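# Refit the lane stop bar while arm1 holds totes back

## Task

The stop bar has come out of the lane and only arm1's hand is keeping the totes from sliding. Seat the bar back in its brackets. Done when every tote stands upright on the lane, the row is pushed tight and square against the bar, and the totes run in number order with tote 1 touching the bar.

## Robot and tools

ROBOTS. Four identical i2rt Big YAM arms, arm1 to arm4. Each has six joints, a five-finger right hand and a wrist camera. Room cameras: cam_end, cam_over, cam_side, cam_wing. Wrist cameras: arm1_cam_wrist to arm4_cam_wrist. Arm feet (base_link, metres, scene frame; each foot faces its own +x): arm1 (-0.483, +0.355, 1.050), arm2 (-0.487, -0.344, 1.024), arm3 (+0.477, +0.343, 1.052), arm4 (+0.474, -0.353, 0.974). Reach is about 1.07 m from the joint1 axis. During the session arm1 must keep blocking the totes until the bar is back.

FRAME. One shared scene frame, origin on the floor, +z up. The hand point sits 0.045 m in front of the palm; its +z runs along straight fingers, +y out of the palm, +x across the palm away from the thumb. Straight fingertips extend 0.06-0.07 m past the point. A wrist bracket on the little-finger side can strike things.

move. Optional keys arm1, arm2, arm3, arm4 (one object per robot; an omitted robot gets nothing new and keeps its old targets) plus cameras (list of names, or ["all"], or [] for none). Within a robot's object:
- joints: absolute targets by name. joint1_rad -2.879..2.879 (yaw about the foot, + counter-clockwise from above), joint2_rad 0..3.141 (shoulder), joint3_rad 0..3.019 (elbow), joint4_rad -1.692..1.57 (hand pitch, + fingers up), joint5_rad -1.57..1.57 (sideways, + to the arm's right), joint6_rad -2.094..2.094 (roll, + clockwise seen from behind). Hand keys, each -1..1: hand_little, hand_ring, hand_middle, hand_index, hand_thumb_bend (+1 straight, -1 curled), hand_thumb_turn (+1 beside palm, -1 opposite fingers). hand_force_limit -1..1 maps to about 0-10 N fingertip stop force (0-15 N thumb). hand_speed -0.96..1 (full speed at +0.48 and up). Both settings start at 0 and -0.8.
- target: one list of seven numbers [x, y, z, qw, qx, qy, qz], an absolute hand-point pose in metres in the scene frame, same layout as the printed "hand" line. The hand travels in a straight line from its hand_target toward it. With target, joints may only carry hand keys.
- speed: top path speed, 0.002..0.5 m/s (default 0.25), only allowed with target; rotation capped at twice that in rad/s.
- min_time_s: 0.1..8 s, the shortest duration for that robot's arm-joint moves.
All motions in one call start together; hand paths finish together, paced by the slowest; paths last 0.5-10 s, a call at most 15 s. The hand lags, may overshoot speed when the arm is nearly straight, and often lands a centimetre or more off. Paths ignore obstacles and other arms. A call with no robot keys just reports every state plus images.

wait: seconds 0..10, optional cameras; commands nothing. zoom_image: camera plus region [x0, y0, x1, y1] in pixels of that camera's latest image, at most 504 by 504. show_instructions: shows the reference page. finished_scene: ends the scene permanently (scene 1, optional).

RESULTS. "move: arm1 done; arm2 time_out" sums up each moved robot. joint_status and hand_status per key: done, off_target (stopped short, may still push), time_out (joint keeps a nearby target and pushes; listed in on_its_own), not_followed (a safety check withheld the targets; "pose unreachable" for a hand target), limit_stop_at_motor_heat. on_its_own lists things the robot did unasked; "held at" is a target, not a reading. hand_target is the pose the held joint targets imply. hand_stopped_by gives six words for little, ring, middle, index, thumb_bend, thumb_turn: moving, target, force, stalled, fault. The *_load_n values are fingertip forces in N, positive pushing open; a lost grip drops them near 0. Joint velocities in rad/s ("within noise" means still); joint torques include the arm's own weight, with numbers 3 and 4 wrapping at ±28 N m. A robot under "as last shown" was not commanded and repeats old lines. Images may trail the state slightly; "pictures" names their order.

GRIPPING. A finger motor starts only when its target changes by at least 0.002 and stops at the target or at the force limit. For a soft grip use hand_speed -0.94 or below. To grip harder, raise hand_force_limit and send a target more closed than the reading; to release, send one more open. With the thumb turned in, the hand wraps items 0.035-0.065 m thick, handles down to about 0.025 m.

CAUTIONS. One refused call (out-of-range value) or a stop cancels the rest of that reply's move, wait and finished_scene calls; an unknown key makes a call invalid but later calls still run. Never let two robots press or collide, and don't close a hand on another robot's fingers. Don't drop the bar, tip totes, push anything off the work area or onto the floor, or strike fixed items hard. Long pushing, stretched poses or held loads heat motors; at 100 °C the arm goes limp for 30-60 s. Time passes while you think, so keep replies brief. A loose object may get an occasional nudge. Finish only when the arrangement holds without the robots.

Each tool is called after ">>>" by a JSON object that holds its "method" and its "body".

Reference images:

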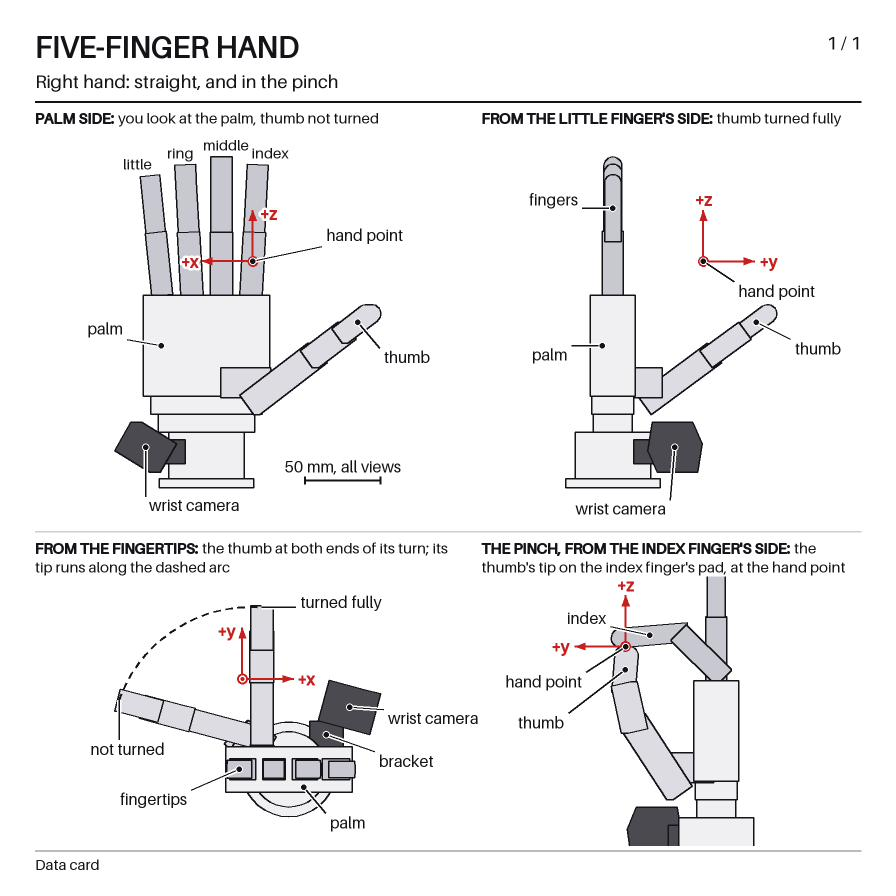

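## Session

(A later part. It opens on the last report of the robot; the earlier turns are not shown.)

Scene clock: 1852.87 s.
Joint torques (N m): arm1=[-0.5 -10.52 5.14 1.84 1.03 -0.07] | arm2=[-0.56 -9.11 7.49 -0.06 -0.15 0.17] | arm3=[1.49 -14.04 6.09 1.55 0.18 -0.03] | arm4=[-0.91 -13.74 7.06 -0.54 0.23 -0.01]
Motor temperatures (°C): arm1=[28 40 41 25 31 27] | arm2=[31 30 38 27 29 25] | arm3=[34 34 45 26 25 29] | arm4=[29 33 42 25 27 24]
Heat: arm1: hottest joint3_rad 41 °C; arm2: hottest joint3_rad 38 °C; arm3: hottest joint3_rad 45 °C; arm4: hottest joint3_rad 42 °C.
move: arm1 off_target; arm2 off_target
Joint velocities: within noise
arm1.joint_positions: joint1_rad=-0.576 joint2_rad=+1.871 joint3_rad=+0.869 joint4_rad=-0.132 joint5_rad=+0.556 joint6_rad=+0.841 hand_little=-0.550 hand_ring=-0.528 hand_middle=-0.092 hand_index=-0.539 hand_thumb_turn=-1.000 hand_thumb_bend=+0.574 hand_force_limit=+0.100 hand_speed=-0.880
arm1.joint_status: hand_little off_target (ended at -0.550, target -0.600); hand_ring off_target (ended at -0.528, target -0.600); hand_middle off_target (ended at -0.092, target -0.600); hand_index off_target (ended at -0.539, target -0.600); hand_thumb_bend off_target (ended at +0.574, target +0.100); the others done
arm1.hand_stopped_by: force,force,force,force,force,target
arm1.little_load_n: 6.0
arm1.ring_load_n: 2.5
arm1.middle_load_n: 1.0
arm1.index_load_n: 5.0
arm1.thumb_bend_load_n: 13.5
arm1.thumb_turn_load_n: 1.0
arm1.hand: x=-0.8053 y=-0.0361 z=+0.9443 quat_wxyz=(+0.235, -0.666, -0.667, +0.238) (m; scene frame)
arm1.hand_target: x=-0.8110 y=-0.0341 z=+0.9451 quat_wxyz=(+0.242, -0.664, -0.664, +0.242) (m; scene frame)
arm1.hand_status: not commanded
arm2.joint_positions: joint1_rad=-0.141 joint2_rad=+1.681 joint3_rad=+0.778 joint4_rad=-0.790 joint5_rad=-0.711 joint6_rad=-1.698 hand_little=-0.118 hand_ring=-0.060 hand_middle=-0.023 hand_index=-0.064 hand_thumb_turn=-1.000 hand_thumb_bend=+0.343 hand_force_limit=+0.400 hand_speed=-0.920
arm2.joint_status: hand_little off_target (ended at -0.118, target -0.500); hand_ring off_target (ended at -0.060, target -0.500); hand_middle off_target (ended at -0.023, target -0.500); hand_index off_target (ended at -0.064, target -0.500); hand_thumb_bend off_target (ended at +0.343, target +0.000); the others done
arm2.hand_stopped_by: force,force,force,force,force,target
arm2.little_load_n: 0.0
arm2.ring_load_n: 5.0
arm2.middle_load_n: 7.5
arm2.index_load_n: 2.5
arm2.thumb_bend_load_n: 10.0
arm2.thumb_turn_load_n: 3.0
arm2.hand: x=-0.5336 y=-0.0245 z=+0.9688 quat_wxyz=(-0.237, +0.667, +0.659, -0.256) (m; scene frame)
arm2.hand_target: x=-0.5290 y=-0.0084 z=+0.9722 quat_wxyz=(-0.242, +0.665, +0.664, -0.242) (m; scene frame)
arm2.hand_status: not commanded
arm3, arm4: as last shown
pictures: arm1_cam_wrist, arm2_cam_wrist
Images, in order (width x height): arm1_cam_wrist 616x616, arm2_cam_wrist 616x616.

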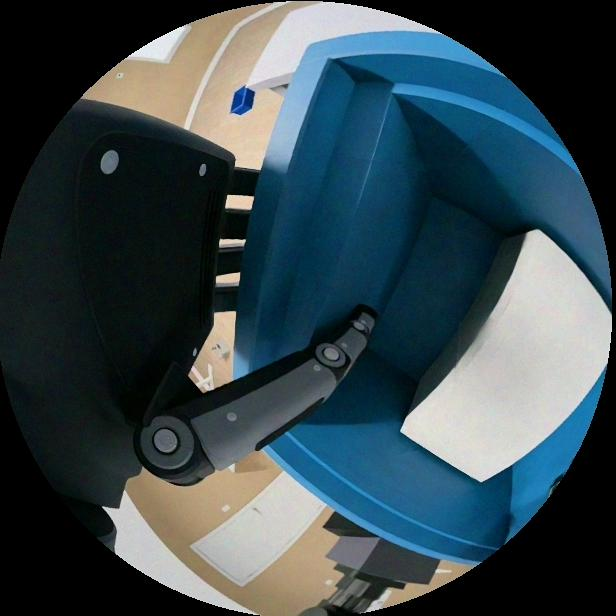

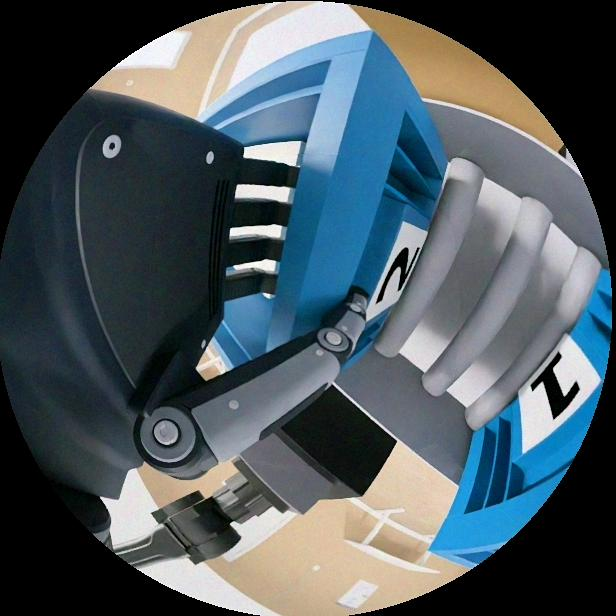

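>>> {"method": "move", "body": {"arm1": {"target": [-0.806, -0.045, 1.100, 0.2418, -0.6645, -0.6645, 0.2418], "speed": 0.07}, "arm2": {"target": [-0.524, -0.004, 1.110, 0.2418, -0.6645, -0.6645, 0.2418], "speed": 0.07}, "cameras": ["arm1_cam_wrist", "arm2_cam_wrist", "cam_wing", "cam_end"]}}

>>> {"method": "zoom_image", "body": {"camera": "cam_wing", "region": [340, 0, 660, 250]}}

Scene clock: 1865.87 s.
Joint torques (N m): arm1=[0.91 -11.93 11.62 0.32 0.96 -0.06] | arm2=[0.85 -10.93 10.51 -1.32 -0.79 0.23] | arm3=[1.55 -14.21 6.15 1.55 0.18 -0.04] | arm4=[-0.79 -13.74 7.05 -0.54 0.24 -0.01]
Motor temperatures (°C): arm1=[28 40 40 25 31 27] | arm2=[31 30 38 27 29 25] | arm3=[34 34 45 26 25 29] | arm4=[29 33 42 25 27 24]
Heat: arm1: hottest joint2_rad 40 °C; arm2: hottest joint3_rad 38 °C; arm3: hottest joint3_rad 45 °C; arm4: hottest joint3_rad 42 °C.
move: arm1 off_target; arm2 off_target
Joint velocities: within noise
arm1.joint_positions: joint1_rad=-0.571 joint2_rad=+1.599 joint3_rad=+0.939 joint4_rad=-0.549 joint5_rad=+0.568 joint6_rad=+0.871 hand_little=-0.550 hand_ring=-0.528 hand_middle=-0.092 hand_index=-0.539 hand_thumb_turn=-1.000 hand_thumb_bend=+0.574 hand_force_limit=+0.100 hand_speed=-0.880
arm1.joint_status: not commanded
arm1.hand_stopped_by: force,force,force,force,force,target
arm1.little_load_n: 6.5
arm1.ring_load_n: 2.0
arm1.middle_load_n: 3.0
arm1.index_load_n: 3.0
arm1.thumb_bend_load_n: 12.5
arm1.thumb_turn_load_n: 2.0
arm1.hand: x=-0.7951 y=-0.0193 z=+1.0609 quat_wxyz=(+0.244, -0.671, -0.669, +0.208) (m; scene frame)
arm1.hand_target: x=-0.8051 y=-0.0437 z=+1.1000 quat_wxyz=(+0.241, -0.665, -0.664, +0.242) (m; scene frame)
arm1.hand_status: off_target (0.048 m and 4.0 deg from the pose sent, 0.156 m and 1.0 deg at the start)
arm2.joint_positions: joint1_rad=-0.156 joint2_rad=+1.468 joint3_rad=+0.935 joint4_rad=-1.174 joint5_rad=-0.693 joint6_rad=-1.727 hand_little=-0.118 hand_ring=-0.061 hand_middle=-0.023 hand_index=-0.064 hand_thumb_turn=-0.999 hand_thumb_bend=+0.343 hand_force_limit=+0.400 hand_speed=-0.920
arm2.joint_status: not commanded
arm2.hand_stopped_by: force,force,force,force,force,target
arm2.little_load_n: 0.0
arm2.ring_load_n: 0.0
arm2.middle_load_n: 5.5
arm2.index_load_n: 7.0
arm2.thumb_bend_load_n: 11.5
arm2.thumb_turn_load_n: 10.5
arm2.hand: x=-0.5248 y=-0.0159 z=+1.0882 quat_wxyz=(-0.231, +0.666, +0.664, -0.251) (m; scene frame)
arm2.hand_target: x=-0.5242 y=-0.0045 z=+1.1094 quat_wxyz=(-0.242, +0.664, +0.665, -0.242) (m; scene frame)
arm2.hand_status: off_target (0.025 m and 1.6 deg from the pose sent, 0.143 m and 1.8 deg at the start)
arm3, arm4: as last shown
arm4.little_load_n: 0.5
arm4.thumb_bend_load_n: -0.5
pictures: arm1_cam_wrist, arm2_cam_wrist, cam_end, cam_wing
Images, in order (width x height): arm1_cam_wrist 616x616, arm2_cam_wrist 616x616, cam_end 896x504, cam_wing 896x504.

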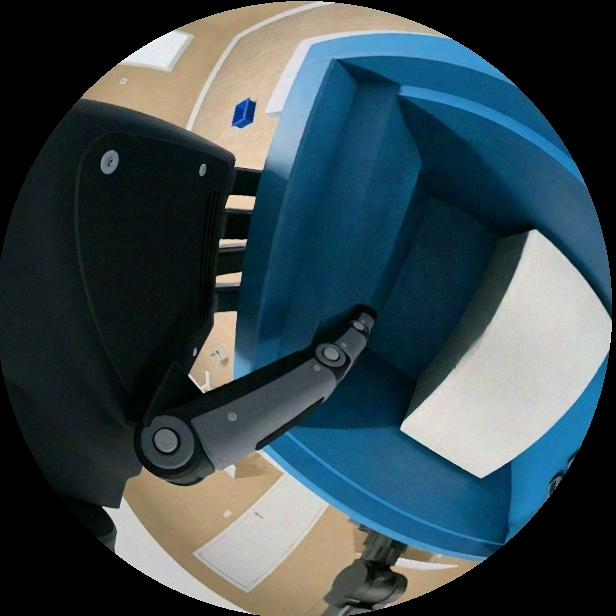

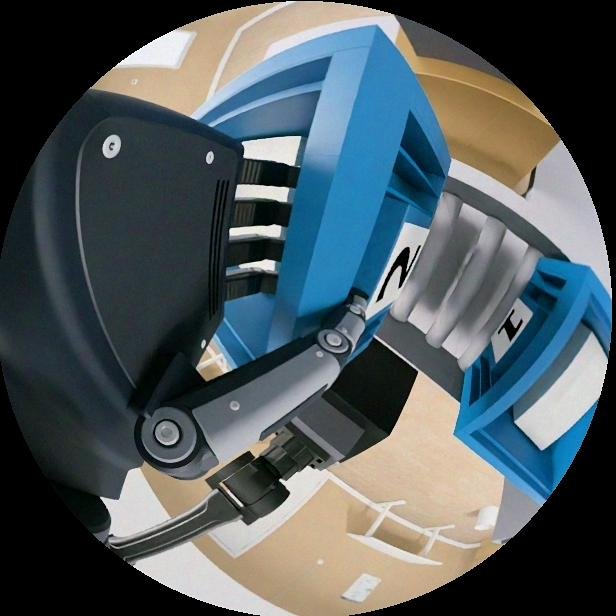

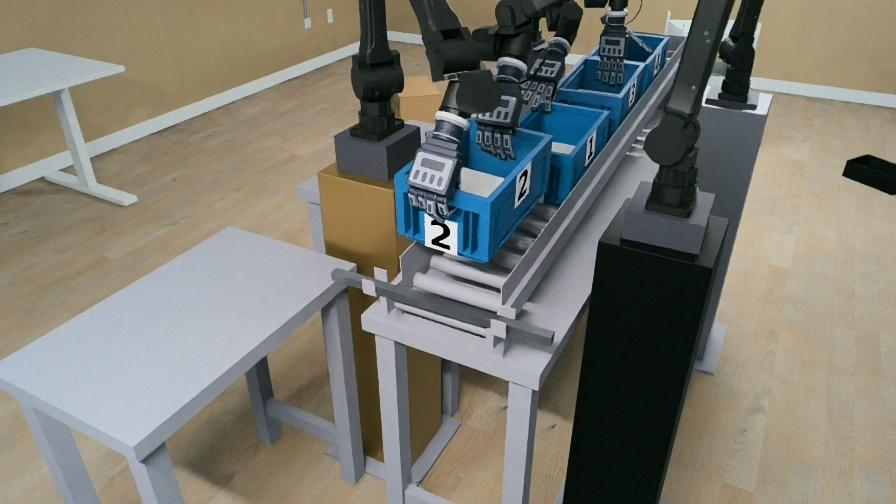

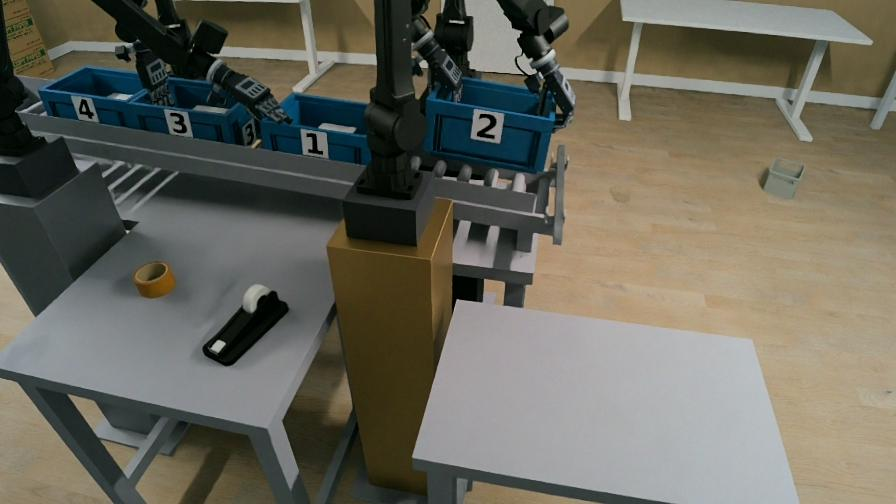

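Scaled by 1.575 from the camera's 896x504 image, which has a finer 1280x720 frame.

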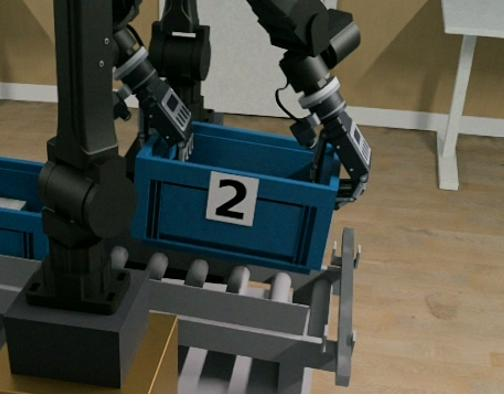

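>>> {"method": "move", "body": {"arm1": {"target": [-0.806, -0.058, 1.265, 0.2418, -0.6645, -0.6645, 0.2418], "speed": 0.08}, "arm2": {"target": [-0.524, -0.012, 1.265, 0.2418, -0.6645, -0.6645, 0.2418], "speed": 0.08}, "cameras": ["arm1_cam_wrist", "arm2_cam_wrist", "cam_wing", "cam_end", "cam_side"]}}

>>> {"method": "zoom_image", "body": {"camera": "cam_wing", "region": [240, 0, 640, 250]}}

>>> {"method": "zoom_image", "body": {"camera": "cam_side", "region": [380, 80, 680, 330]}}

Scene clock: 1876.57 s.
Joint torques (N m): arm1=[1.14 -11.75 15.5 0.44 0.9 0.02] | arm2=[-0.67 -10.11 12.72 -1.06 -0.78 0.26] | arm3=[1.49 -14.27 6.13 1.51 0.18 -0.02] | arm4=[-0.67 -13.63 7.01 -0.55 0.23 -0.02]
Motor temperatures (°C): arm1=[28 41 42 25 31 27] | arm2=[31 30 39 27 30 25] | arm3=[34 34 45 26 25 29] | arm4=[29 33 42 25 27 24]
Heat: arm1: hottest joint3_rad 42 °C; arm2: hottest joint3_rad 39 °C; arm3: hottest joint3_rad 45 °C; arm4: hottest joint3_rad 42 °C.
move: arm1 off_target; arm2 off_target
Joint velocities: within noise
arm1.joint_positions: joint1_rad=-0.550 joint2_rad=+1.476 joint3_rad=+1.235 joint4_rad=-1.015 joint5_rad=+0.578 joint6_rad=+0.877 hand_little=-0.550 hand_ring=-0.528 hand_middle=-0.092 hand_index=-0.539 hand_thumb_turn=-1.000 hand_thumb_bend=+0.574 hand_force_limit=+0.100 hand_speed=-0.880
arm1.joint_status: not commanded
arm1.hand_stopped_by: force,force,force,force,force,target
arm1.little_load_n: 7.0
arm1.ring_load_n: 2.0
arm1.middle_load_n: 3.5
arm1.index_load_n: 1.5
arm1.thumb_bend_load_n: 14.0
arm1.thumb_turn_load_n: 0.0
arm1.hand: x=-0.7958 y=-0.0326 z=+1.2080 quat_wxyz=(+0.250, -0.663, -0.680, +0.190) (m; scene frame)
arm1.hand_target: x=-0.8039 y=-0.0546 z=+1.2648 quat_wxyz=(+0.241, -0.665, -0.664, +0.242) (m; scene frame)
arm1.hand_status: off_target (0.063 m and 6.2 deg from the pose sent, 0.208 m and 4.0 deg at the start)
arm2.joint_positions: joint1_rad=-0.158 joint2_rad=+1.341 joint3_rad=+1.219 joint4_rad=-1.614 joint5_rad=-0.693 joint6_rad=-1.736 hand_little=-0.118 hand_ring=-0.061 hand_middle=-0.023 hand_index=-0.064 hand_thumb_turn=-0.999 hand_thumb_bend=+0.343 hand_force_limit=+0.400 hand_speed=-0.920
arm2.joint_status: not commanded
arm2.hand_stopped_by: force,force,force,force,force,target
arm2.little_load_n: 0.0
arm2.ring_load_n: 0.5
arm2.middle_load_n: 4.5
arm2.index_load_n: 4.5
arm2.thumb_bend_load_n: 9.5
arm2.thumb_turn_load_n: 7.5
arm2.hand: x=-0.5259 y=-0.0226 z=+1.2379 quat_wxyz=(-0.224, +0.666, +0.662, -0.260) (m; scene frame)
arm2.hand_target: x=-0.5243 y=-0.0132 z=+1.2644 quat_wxyz=(-0.242, +0.664, +0.665, -0.242) (m; scene frame)
arm2.hand_status: off_target (0.029 m and 3.0 deg from the pose sent, 0.177 m and 1.6 deg at the start)
arm3.joint_positions: joint1_rad=-0.958 joint2_rad=+1.855 joint3_rad=+0.945 joint4_rad=+0.320 joint5_rad=+0.508 joint6_rad=+0.326 hand_little=+1.000 hand_ring=+1.000 hand_middle=+0.769 hand_index=+0.129 hand_thumb_turn=-1.000 hand_thumb_bend=+0.189 hand_force_limit=-0.500 hand_speed=-0.850
arm3.joint_status: not commanded
arm3.hand_stopped_by: target,target,force,force,force,target
arm3.little_load_n: 0.0
arm3.ring_load_n: 0.0
arm3.middle_load_n: 6.0
arm3.index_load_n: -0.5
arm3.thumb_bend_load_n: 4.0
arm3.thumb_turn_load_n: 0.5
arm3.hand: x=-0.0721 y=+0.0436 z=+1.0437 quat_wxyz=(+0.362, -0.613, -0.602, +0.362) (m; scene frame)
arm3.hand_target: x=-0.0618 y=+0.0382 z=+1.0282 quat_wxyz=(+0.353, -0.612, -0.612, +0.353) (m; scene frame)
arm3.hand_status: not commanded
arm4: as last shown
arm4.little_load_n: 0.0
arm4.thumb_bend_load_n: 0.0
pictures: arm1_cam_wrist, arm2_cam_wrist, cam_end, cam_side, cam_wing
Images, in order (width x height): arm1_cam_wrist 616x616, arm2_cam_wrist 616x616, cam_end 896x504, cam_side 896x504, cam_wing 896x504.

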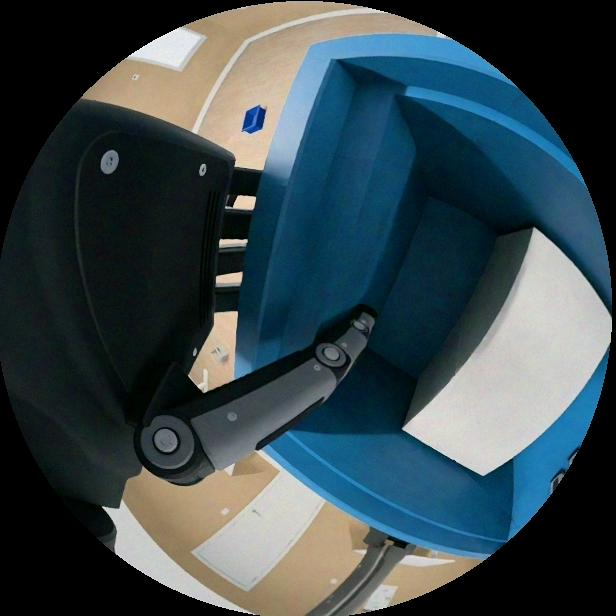

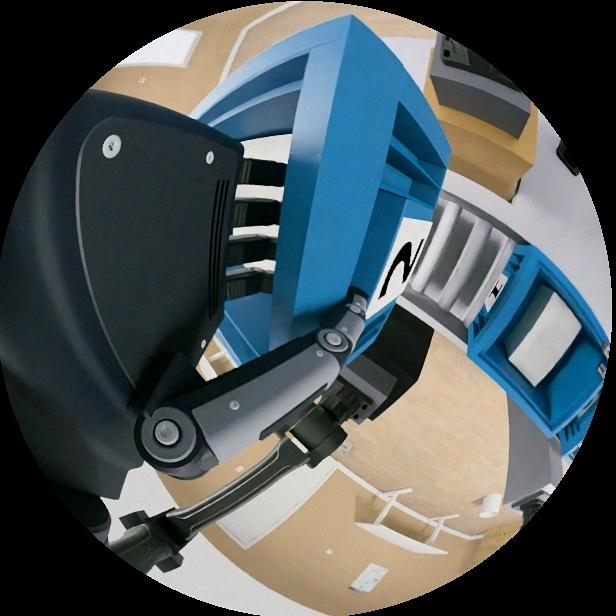

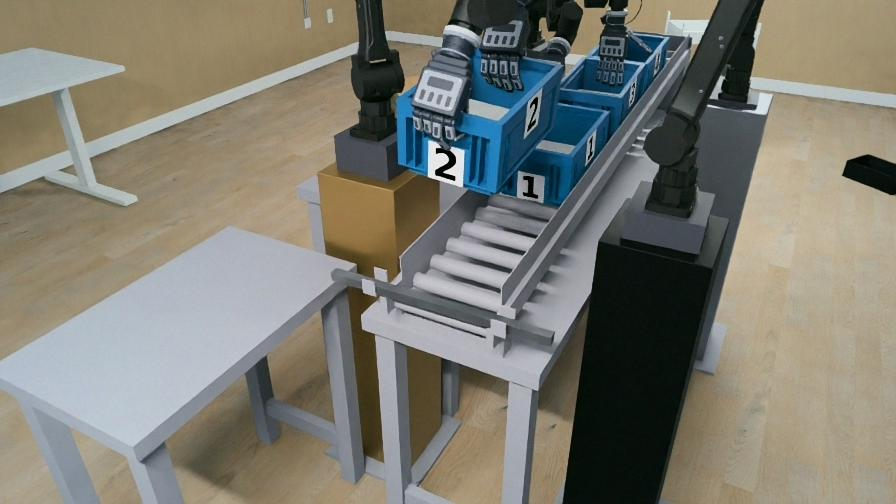

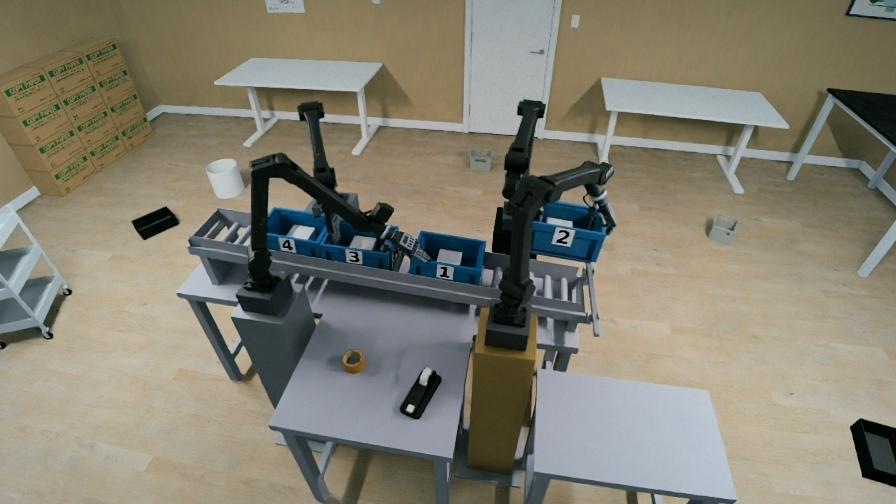

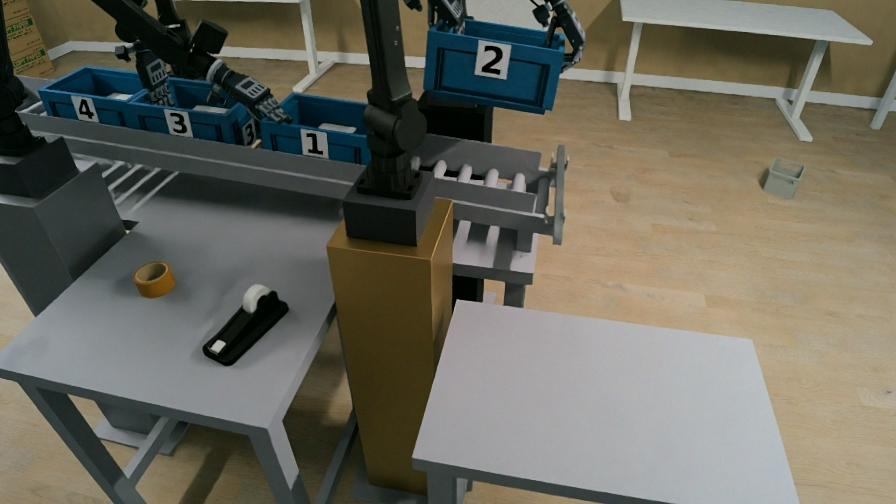

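Scaled by 1.260 from the camera's 896x504 image, which has a finer 1280x720 frame.

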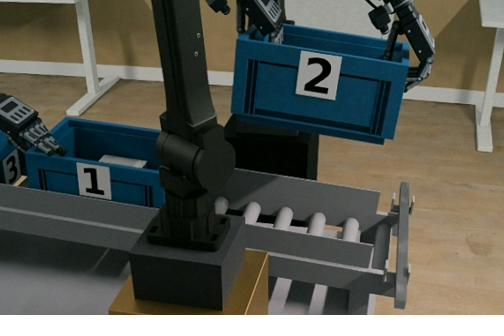

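Scaled by 1.680 from the camera's 896x504 image, which has a finer 1280x720 frame.

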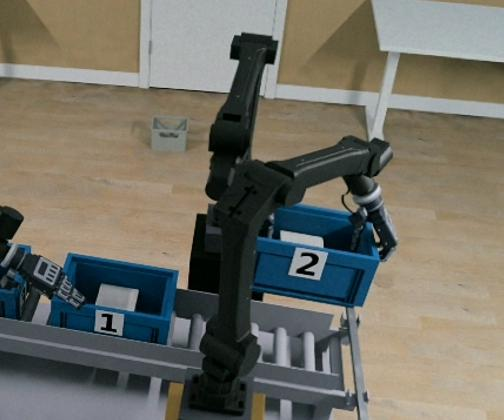

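>>> {"method": "move", "body": {"arm3": {"target": [-0.30, 0.040, 1.004, 0.3536, -0.6124, -0.6124, 0.3536], "speed": 0.1}, "cameras": ["arm3_cam_wrist", "cam_wing", "cam_end", "cam_side"]}}

>>> {"method": "zoom_image", "body": {"camera": "cam_wing", "region": [140, 0, 640, 250]}}

Scene clock: 1907.10 s.
Joint torques (N m): arm1=[1.14 -11.63 15.39 0.18 0.87 0.08] | arm2=[-0.09 -9.23 12.67 -1.09 -0.76 0.25] | arm3=[0.5 -19.9 10.29 0.96 -0.13 -0.24] | arm4=[-0.91 -13.57 7.08 -0.53 0.23 -0.02]
Motor temperatures (°C): arm1=[28 40 49 25 31 27] | arm2=[31 30 41 27 30 25] | arm3=[34 34 45 26 25 29] | arm4=[29 33 42 25 27 24]
Heat: arm1: hottest joint3_rad 49 °C; arm2: hottest joint3_rad 41 °C; arm3: hottest joint3_rad 45 °C; arm4: hottest joint3_rad 42 °C.
move: arm3 off_target
Joint velocities: within noise
arm1, arm2, arm4: as last shown
arm1.index_load_n: 2.0
arm1.thumb_bend_load_n: 13.5
arm1.thumb_turn_load_n: 0.5
arm2.index_load_n: 5.0
arm3.joint_positions: joint1_rad=-1.139 joint2_rad=+2.264 joint3_rad=+1.634 joint4_rad=+0.099 joint5_rad=+0.353 joint6_rad=+0.224 hand_little=+1.000 hand_ring=+1.000 hand_middle=+0.769 hand_index=+0.129 hand_thumb_turn=-1.000 hand_thumb_bend=+0.188 hand_force_limit=-0.500 hand_speed=-0.850
arm3.joint_status: not commanded
arm3.hand_stopped_by: target,target,force,force,force,target
arm3.little_load_n: 0.0
arm3.ring_load_n: -0.5
arm3.middle_load_n: 2.5
arm3.index_load_n: 0.5
arm3.thumb_bend_load_n: 0.0
arm3.thumb_turn_load_n: 0.0
arm3.hand: x=-0.2992 y=+0.0413 z=+1.0326 quat_wxyz=(+0.362, -0.613, -0.597, +0.370) (m; scene frame)
arm3.hand_target: x=-0.2985 y=+0.0407 z=+1.0045 quat_wxyz=(+0.354, -0.612, -0.612, +0.354) (m; scene frame)
arm3.hand_status: off_target (0.029 m and 2.7 deg from the pose sent, 0.231 m and 1.8 deg at the start)
arm4.index_load_n: -0.5
arm4.thumb_bend_load_n: -0.5
pictures: arm3_cam_wrist, cam_end, cam_side, cam_wing
Images, in order (width x height): arm3_cam_wrist 616x616, cam_end 896x504, cam_side 896x504, cam_wing 896x504.

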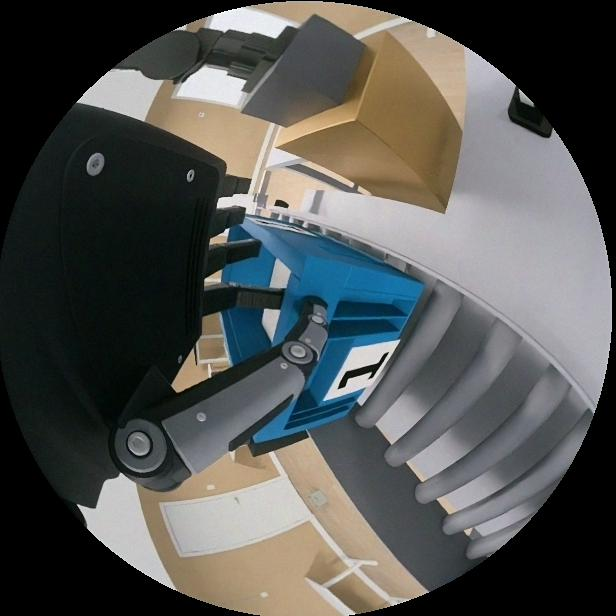

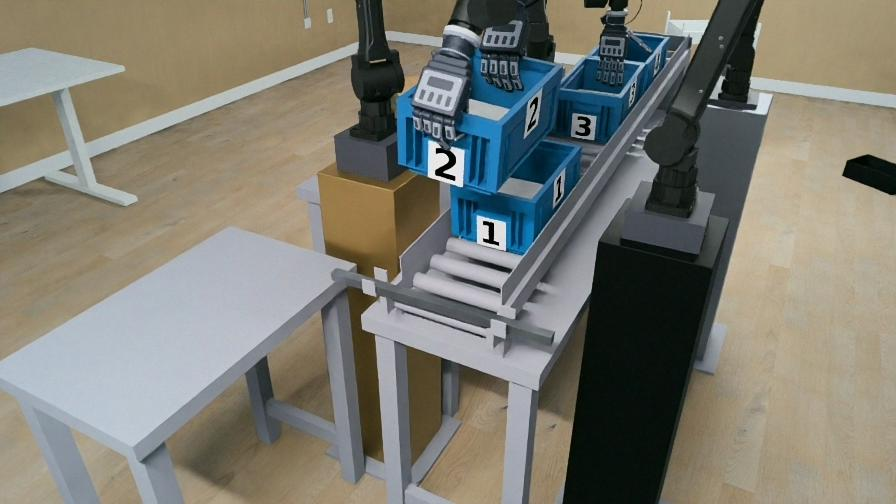

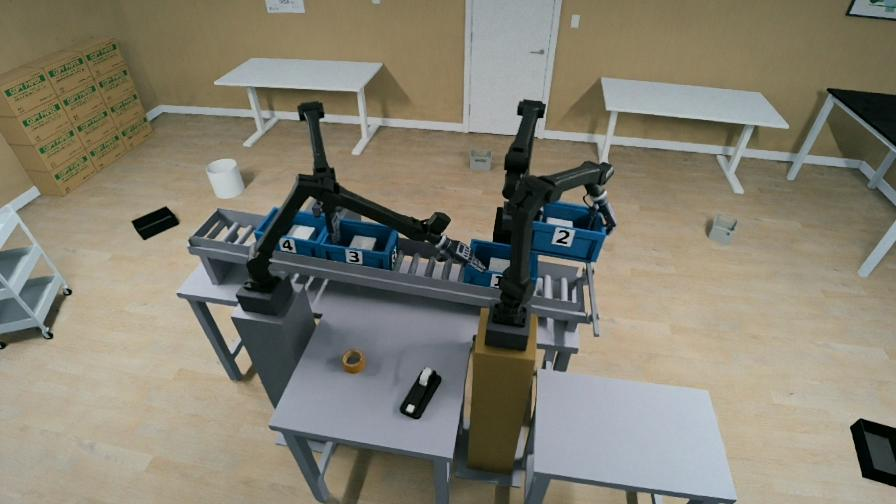

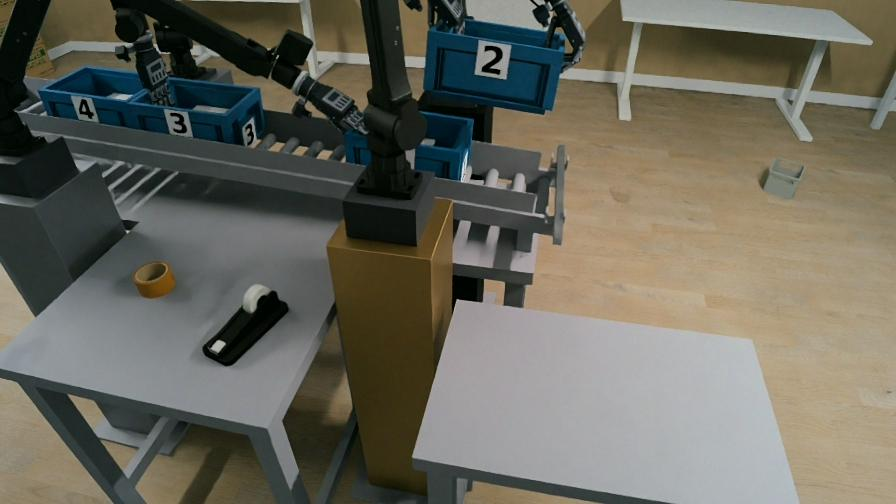

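Scaled by 1.008 from the camera's 896x504 image, which has a finer 1280x720 frame.

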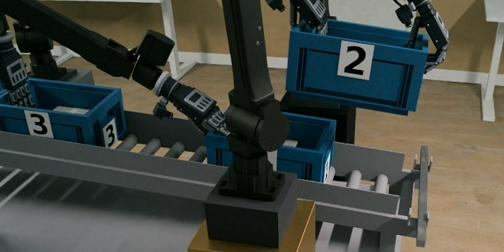

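>>> {"method": "zoom_image", "body": {"camera": "arm3_cam_wrist", "region": [190, 200, 440, 450]}}

>>> {"method": "zoom_image", "body": {"camera": "cam_wing", "region": [270, 30, 490, 210]}}

Scaled by 2.016 from the camera's 616x616 image, which has a finer 880x880 frame.

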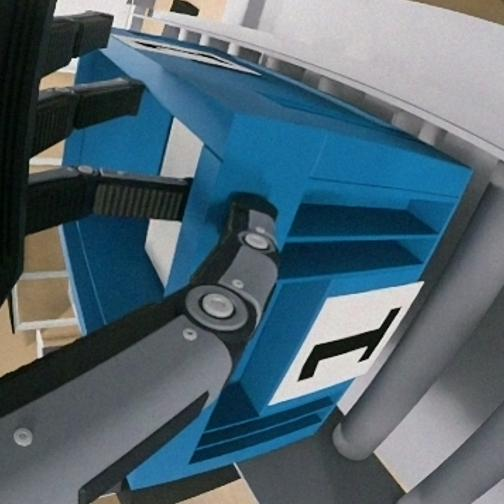

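Scaled by 2.291 from the camera's 896x504 image, which has a finer 1280x720 frame.

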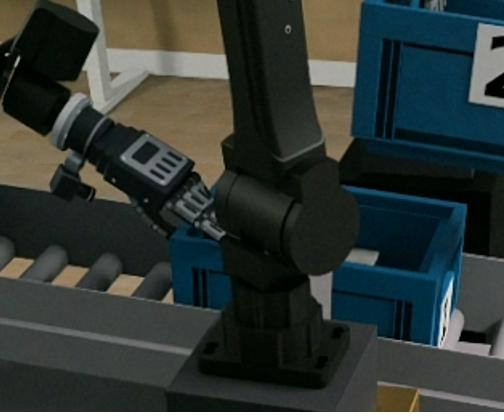

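>>> {"method": "move", "body": {"arm3": {"target": [-0.47, 0.045, 0.984, 0.3536, -0.6124, -0.6124, 0.3536], "speed": 0.1}, "cameras": ["arm3_cam_wrist", "cam_wing", "cam_end"]}}

>>> {"method": "zoom_image", "body": {"camera": "cam_end", "region": [360, 80, 620, 340]}}

>>> {"method": "zoom_image", "body": {"camera": "arm3_cam_wrist", "region": [190, 200, 440, 450]}}

Scene clock: 1928.10 s.
Joint torques (N m): arm1=[0.67 -11.93 15.28 0.46 0.9 0.11] | arm2=[-0.79 -10.11 12.79 -1.1 -0.8 0.25] | arm3=[0.5 -25.58 12.62 1.16 -0.05 -0.27] | arm4=[-0.85 -13.63 7.05 -0.57 0.24 0]
Motor temperatures (°C): arm1=[28 40 52 25 31 27] | arm2=[30 30 42 27 30 25] | arm3=[34 34 48 26 25 29] | arm4=[29 33 42 25 27 24]
Heat: arm1: hottest joint3_rad 52 °C; arm2: hottest joint3_rad 42 °C; arm3: hottest joint3_rad 48 °C; arm4: hottest joint3_rad 42 °C.
move: arm3 off_target
Joint velocities: within noise
arm1, arm2, arm4: as last shown
arm1.index_load_n: 1.5
arm3.joint_positions: joint1_rad=-1.221 joint2_rad=+2.865 joint3_rad=+2.792 joint4_rad=-0.434 joint5_rad=+0.278 joint6_rad=+0.178 hand_little=+1.000 hand_ring=+1.000 hand_middle=+0.768 hand_index=+0.129 hand_thumb_turn=-1.000 hand_thumb_bend=+0.188 hand_force_limit=-0.500 hand_speed=-0.850
arm3.joint_status: not commanded
arm3.hand_stopped_by: target,target,force,force,force,target
arm3.little_load_n: 0.0
arm3.ring_load_n: 0.0
arm3.middle_load_n: 1.5
arm3.index_load_n: 1.0
arm3.thumb_bend_load_n: 0.0
arm3.thumb_turn_load_n: 0.0
arm3.hand: x=-0.4741 y=+0.0426 z=+1.0251 quat_wxyz=(+0.363, -0.610, -0.596, +0.375) (m; scene frame)
arm3.hand_target: x=-0.4675 y=+0.0459 z=+0.9850 quat_wxyz=(+0.355, -0.611, -0.611, +0.356) (m; scene frame)
arm3.hand_status: off_target (0.041 m and 3.2 deg from the pose sent, 0.178 m and 2.7 deg at the start)
arm4.index_load_n: 0.0
arm4.thumb_bend_load_n: 0.0
pictures: arm3_cam_wrist, cam_end, cam_wing
Images, in order (width x height): arm3_cam_wrist 616x616, cam_end 896x504, cam_wing 896x504.

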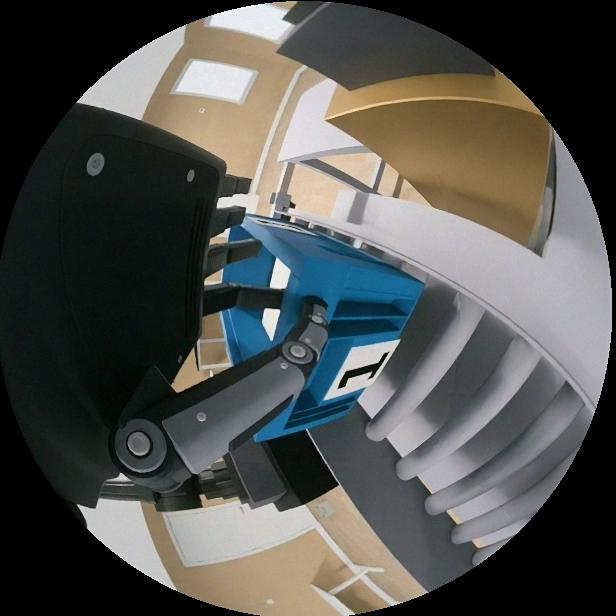

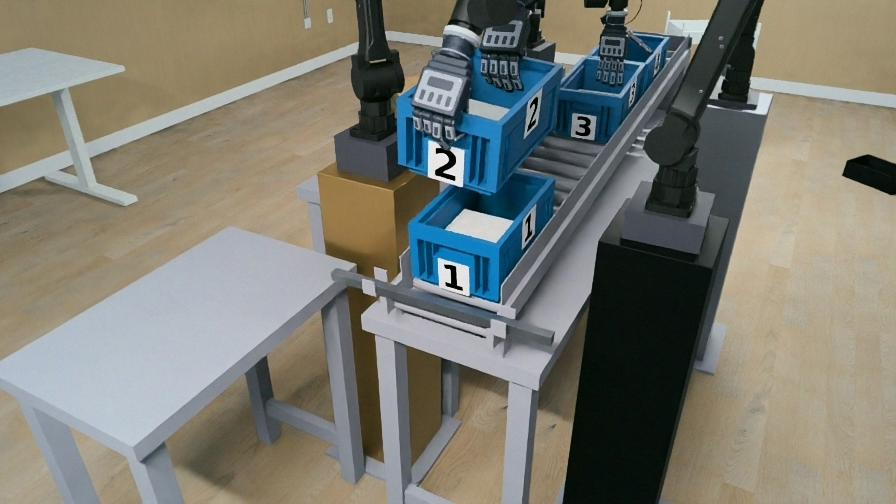

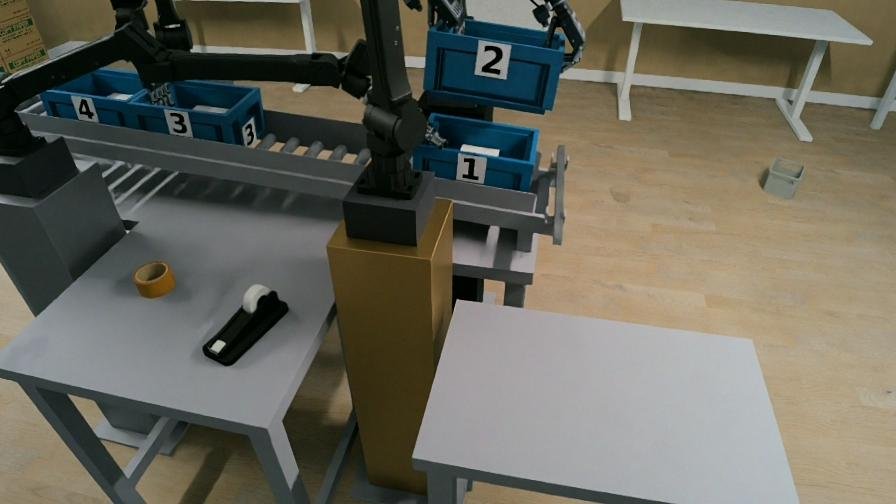

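Scaled by 1.938 from the camera's 896x504 image, which has a finer 1280x720 frame.

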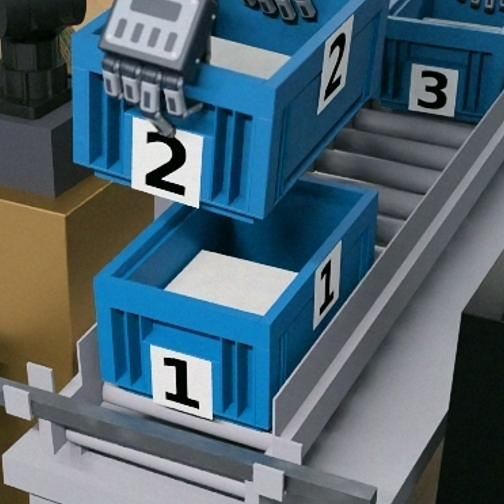

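Scaled by 2.016 from the camera's 616x616 image, which has a finer 880x880 frame.

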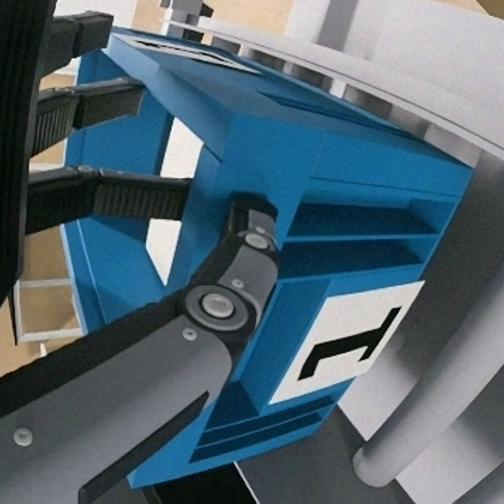

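>>> {"method": "move", "body": {"arm3": {"target": [-0.520, 0.045, 0.990, 0.4372, -0.5557, -0.5557, 0.4372], "speed": 0.08, "joints": {"hand_thumb_bend": 0.4}}, "cameras": ["arm3_cam_wrist", "cam_wing", "cam_end"]}}

>>> {"method": "zoom_image", "body": {"camera": "cam_end", "region": [360, 80, 620, 340]}}

>>> {"method": "zoom_image", "body": {"camera": "arm3_cam_wrist", "region": [190, 200, 440, 450]}}

Scene clock: 1941.03 s.
Joint torques (N m): arm1=[1.14 -10.75 15.28 0.35 0.92 0.08] | arm2=[-0.26 -9.88 12.74 -0.88 -0.79 0.27] | arm3=[0.03 -26.58 13.01 1.65 -0.07 -0.29] | arm4=[-0.73 -13.74 7.02 -0.53 0.22 -0.01]
Motor temperatures (°C): arm1=[28 40 53 25 31 27] | arm2=[30 30 42 27 30 25] | arm3=[34 37 48 26 25 29] | arm4=[29 33 42 25 27 24]
Heat: arm1: hottest joint3_rad 53 °C; arm2: hottest joint3_rad 42 °C; arm3: hottest joint3_rad 48 °C; arm4: hottest joint3_rad 42 °C.
move: arm3 off_target
Joint velocities: within noise
arm1, arm2: as last shown
arm1.thumb_bend_load_n: 14.0
arm2.middle_load_n: 5.0
arm3.joint_positions: joint1_rad=-1.222 joint2_rad=+3.004 joint3_rad=+2.886 joint4_rad=-0.098 joint5_rad=+0.302 joint6_rad=+0.096 hand_little=+1.000 hand_ring=+1.000 hand_middle=+0.768 hand_index=+0.129 hand_thumb_turn=-1.000 hand_thumb_bend=+0.400 hand_force_limit=-0.500 hand_speed=-0.850
arm3.joint_status: all done
arm3.hand_stopped_by: target,target,force,force,target,target
arm3.little_load_n: 0.0
arm3.ring_load_n: 0.0
arm3.middle_load_n: 0.0
arm3.index_load_n: 1.0
arm3.thumb_bend_load_n: 0.0
arm3.thumb_turn_load_n: 0.0
arm3.hand: x=-0.5154 y=+0.0397 z=+1.0203 quat_wxyz=(+0.440, -0.551, -0.541, +0.458) (m; scene frame)
arm3.hand_target: x=-0.5133 y=+0.0471 z=+0.9911 quat_wxyz=(+0.440, -0.550, -0.551, +0.448) (m; scene frame)
arm3.hand_status: off_target (0.031 m and 3.0 deg from the pose sent, 0.058 m and 13.6 deg at the start; a joint's target at an end of its range on 15 of 87 steps)
arm4.joint_positions: joint1_rad=+0.390 joint2_rad=+1.453 joint3_rad=+1.051 joint4_rad=-1.182 joint5_rad=+0.002 joint6_rad=-1.132 hand_little=+1.000 hand_ring=+1.000 hand_middle=+1.000 hand_index=+1.000 hand_thumb_turn=+1.000 hand_thumb_bend=+1.000 hand_force_limit=+0.000 hand_speed=-0.800
arm4.joint_status: not commanded
arm4.hand_stopped_by: target,target,target,target,target,target
arm4.little_load_n: 0.0
arm4.ring_load_n: 0.0
arm4.middle_load_n: 0.0
arm4.index_load_n: 0.0
arm4.thumb_bend_load_n: 0.0
arm4.thumb_turn_load_n: 0.0
arm4.hand: x=+0.3701 y=-0.0289 z=+1.0760 quat_wxyz=(-0.001, +0.707, +0.707, -0.004) (m; scene frame)
arm4.hand_target: x=+0.3747 y=-0.0299 z=+1.0800 quat_wxyz=(+0.000, +0.707, +0.707, +0.000) (m; scene frame)
arm4.hand_status: not commanded
pictures: arm3_cam_wrist, cam_end, cam_wing
Images, in order (width x height): arm3_cam_wrist 616x616, cam_end 896x504, cam_wing 896x504.

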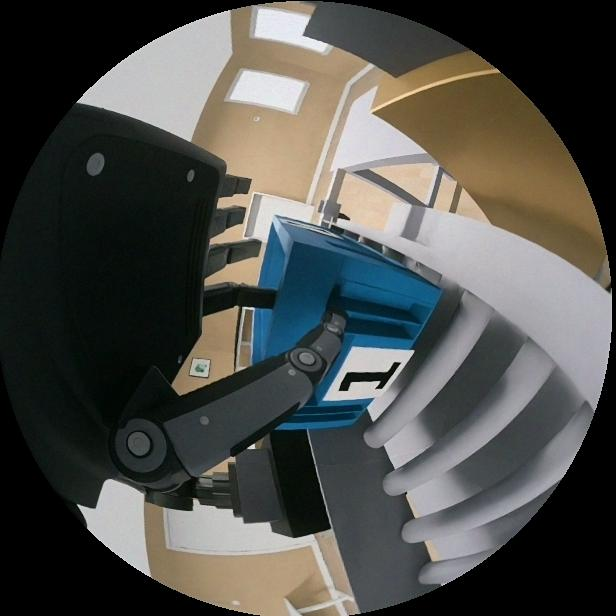

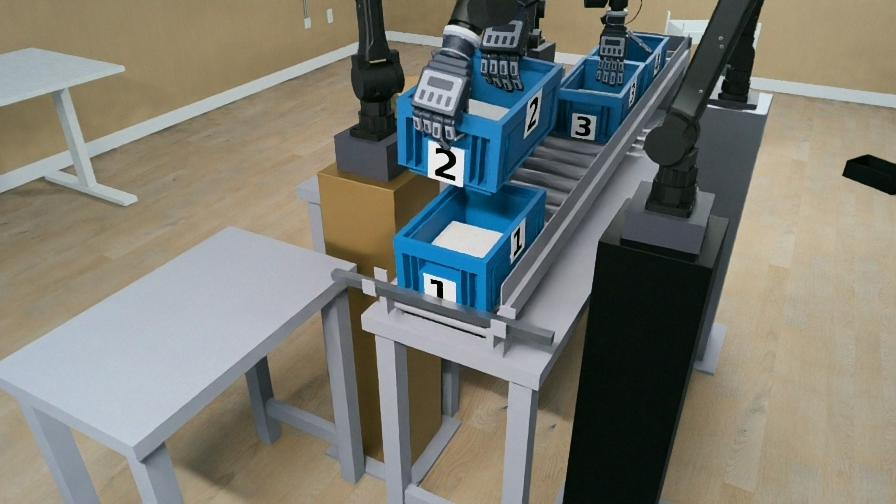

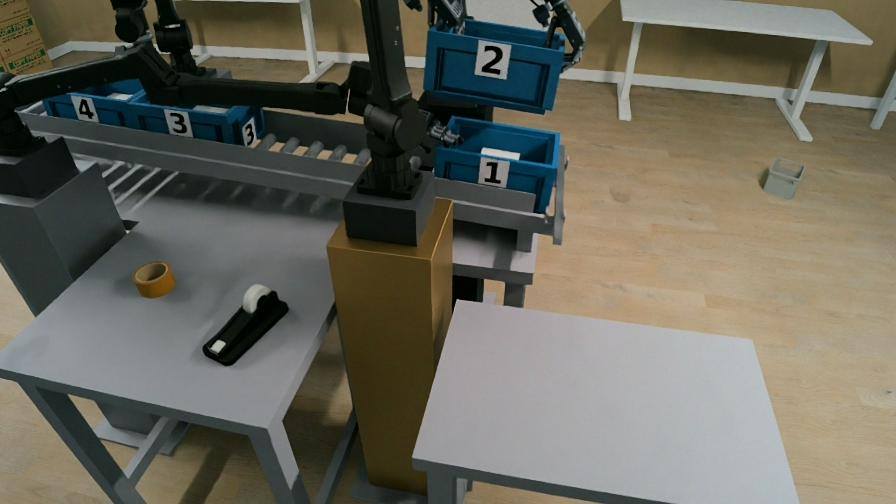

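Scaled by 1.938 from the camera's 896x504 image, which has a finer 1280x720 frame.

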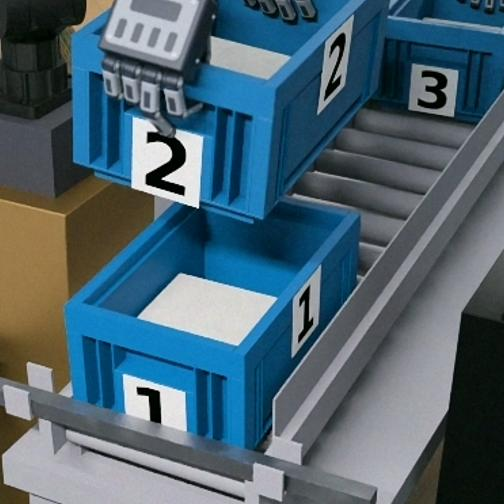

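Scaled by 2.016 from the camera's 616x616 image, which has a finer 880x880 frame.

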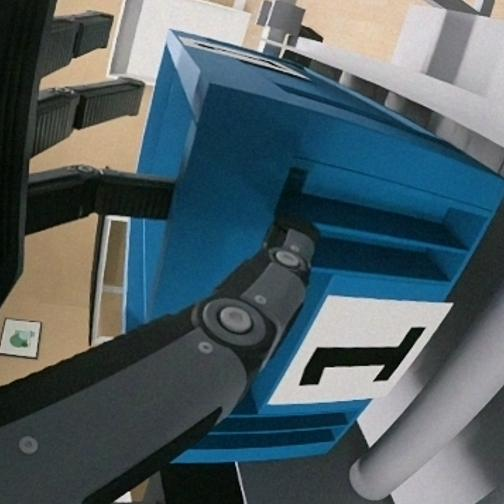

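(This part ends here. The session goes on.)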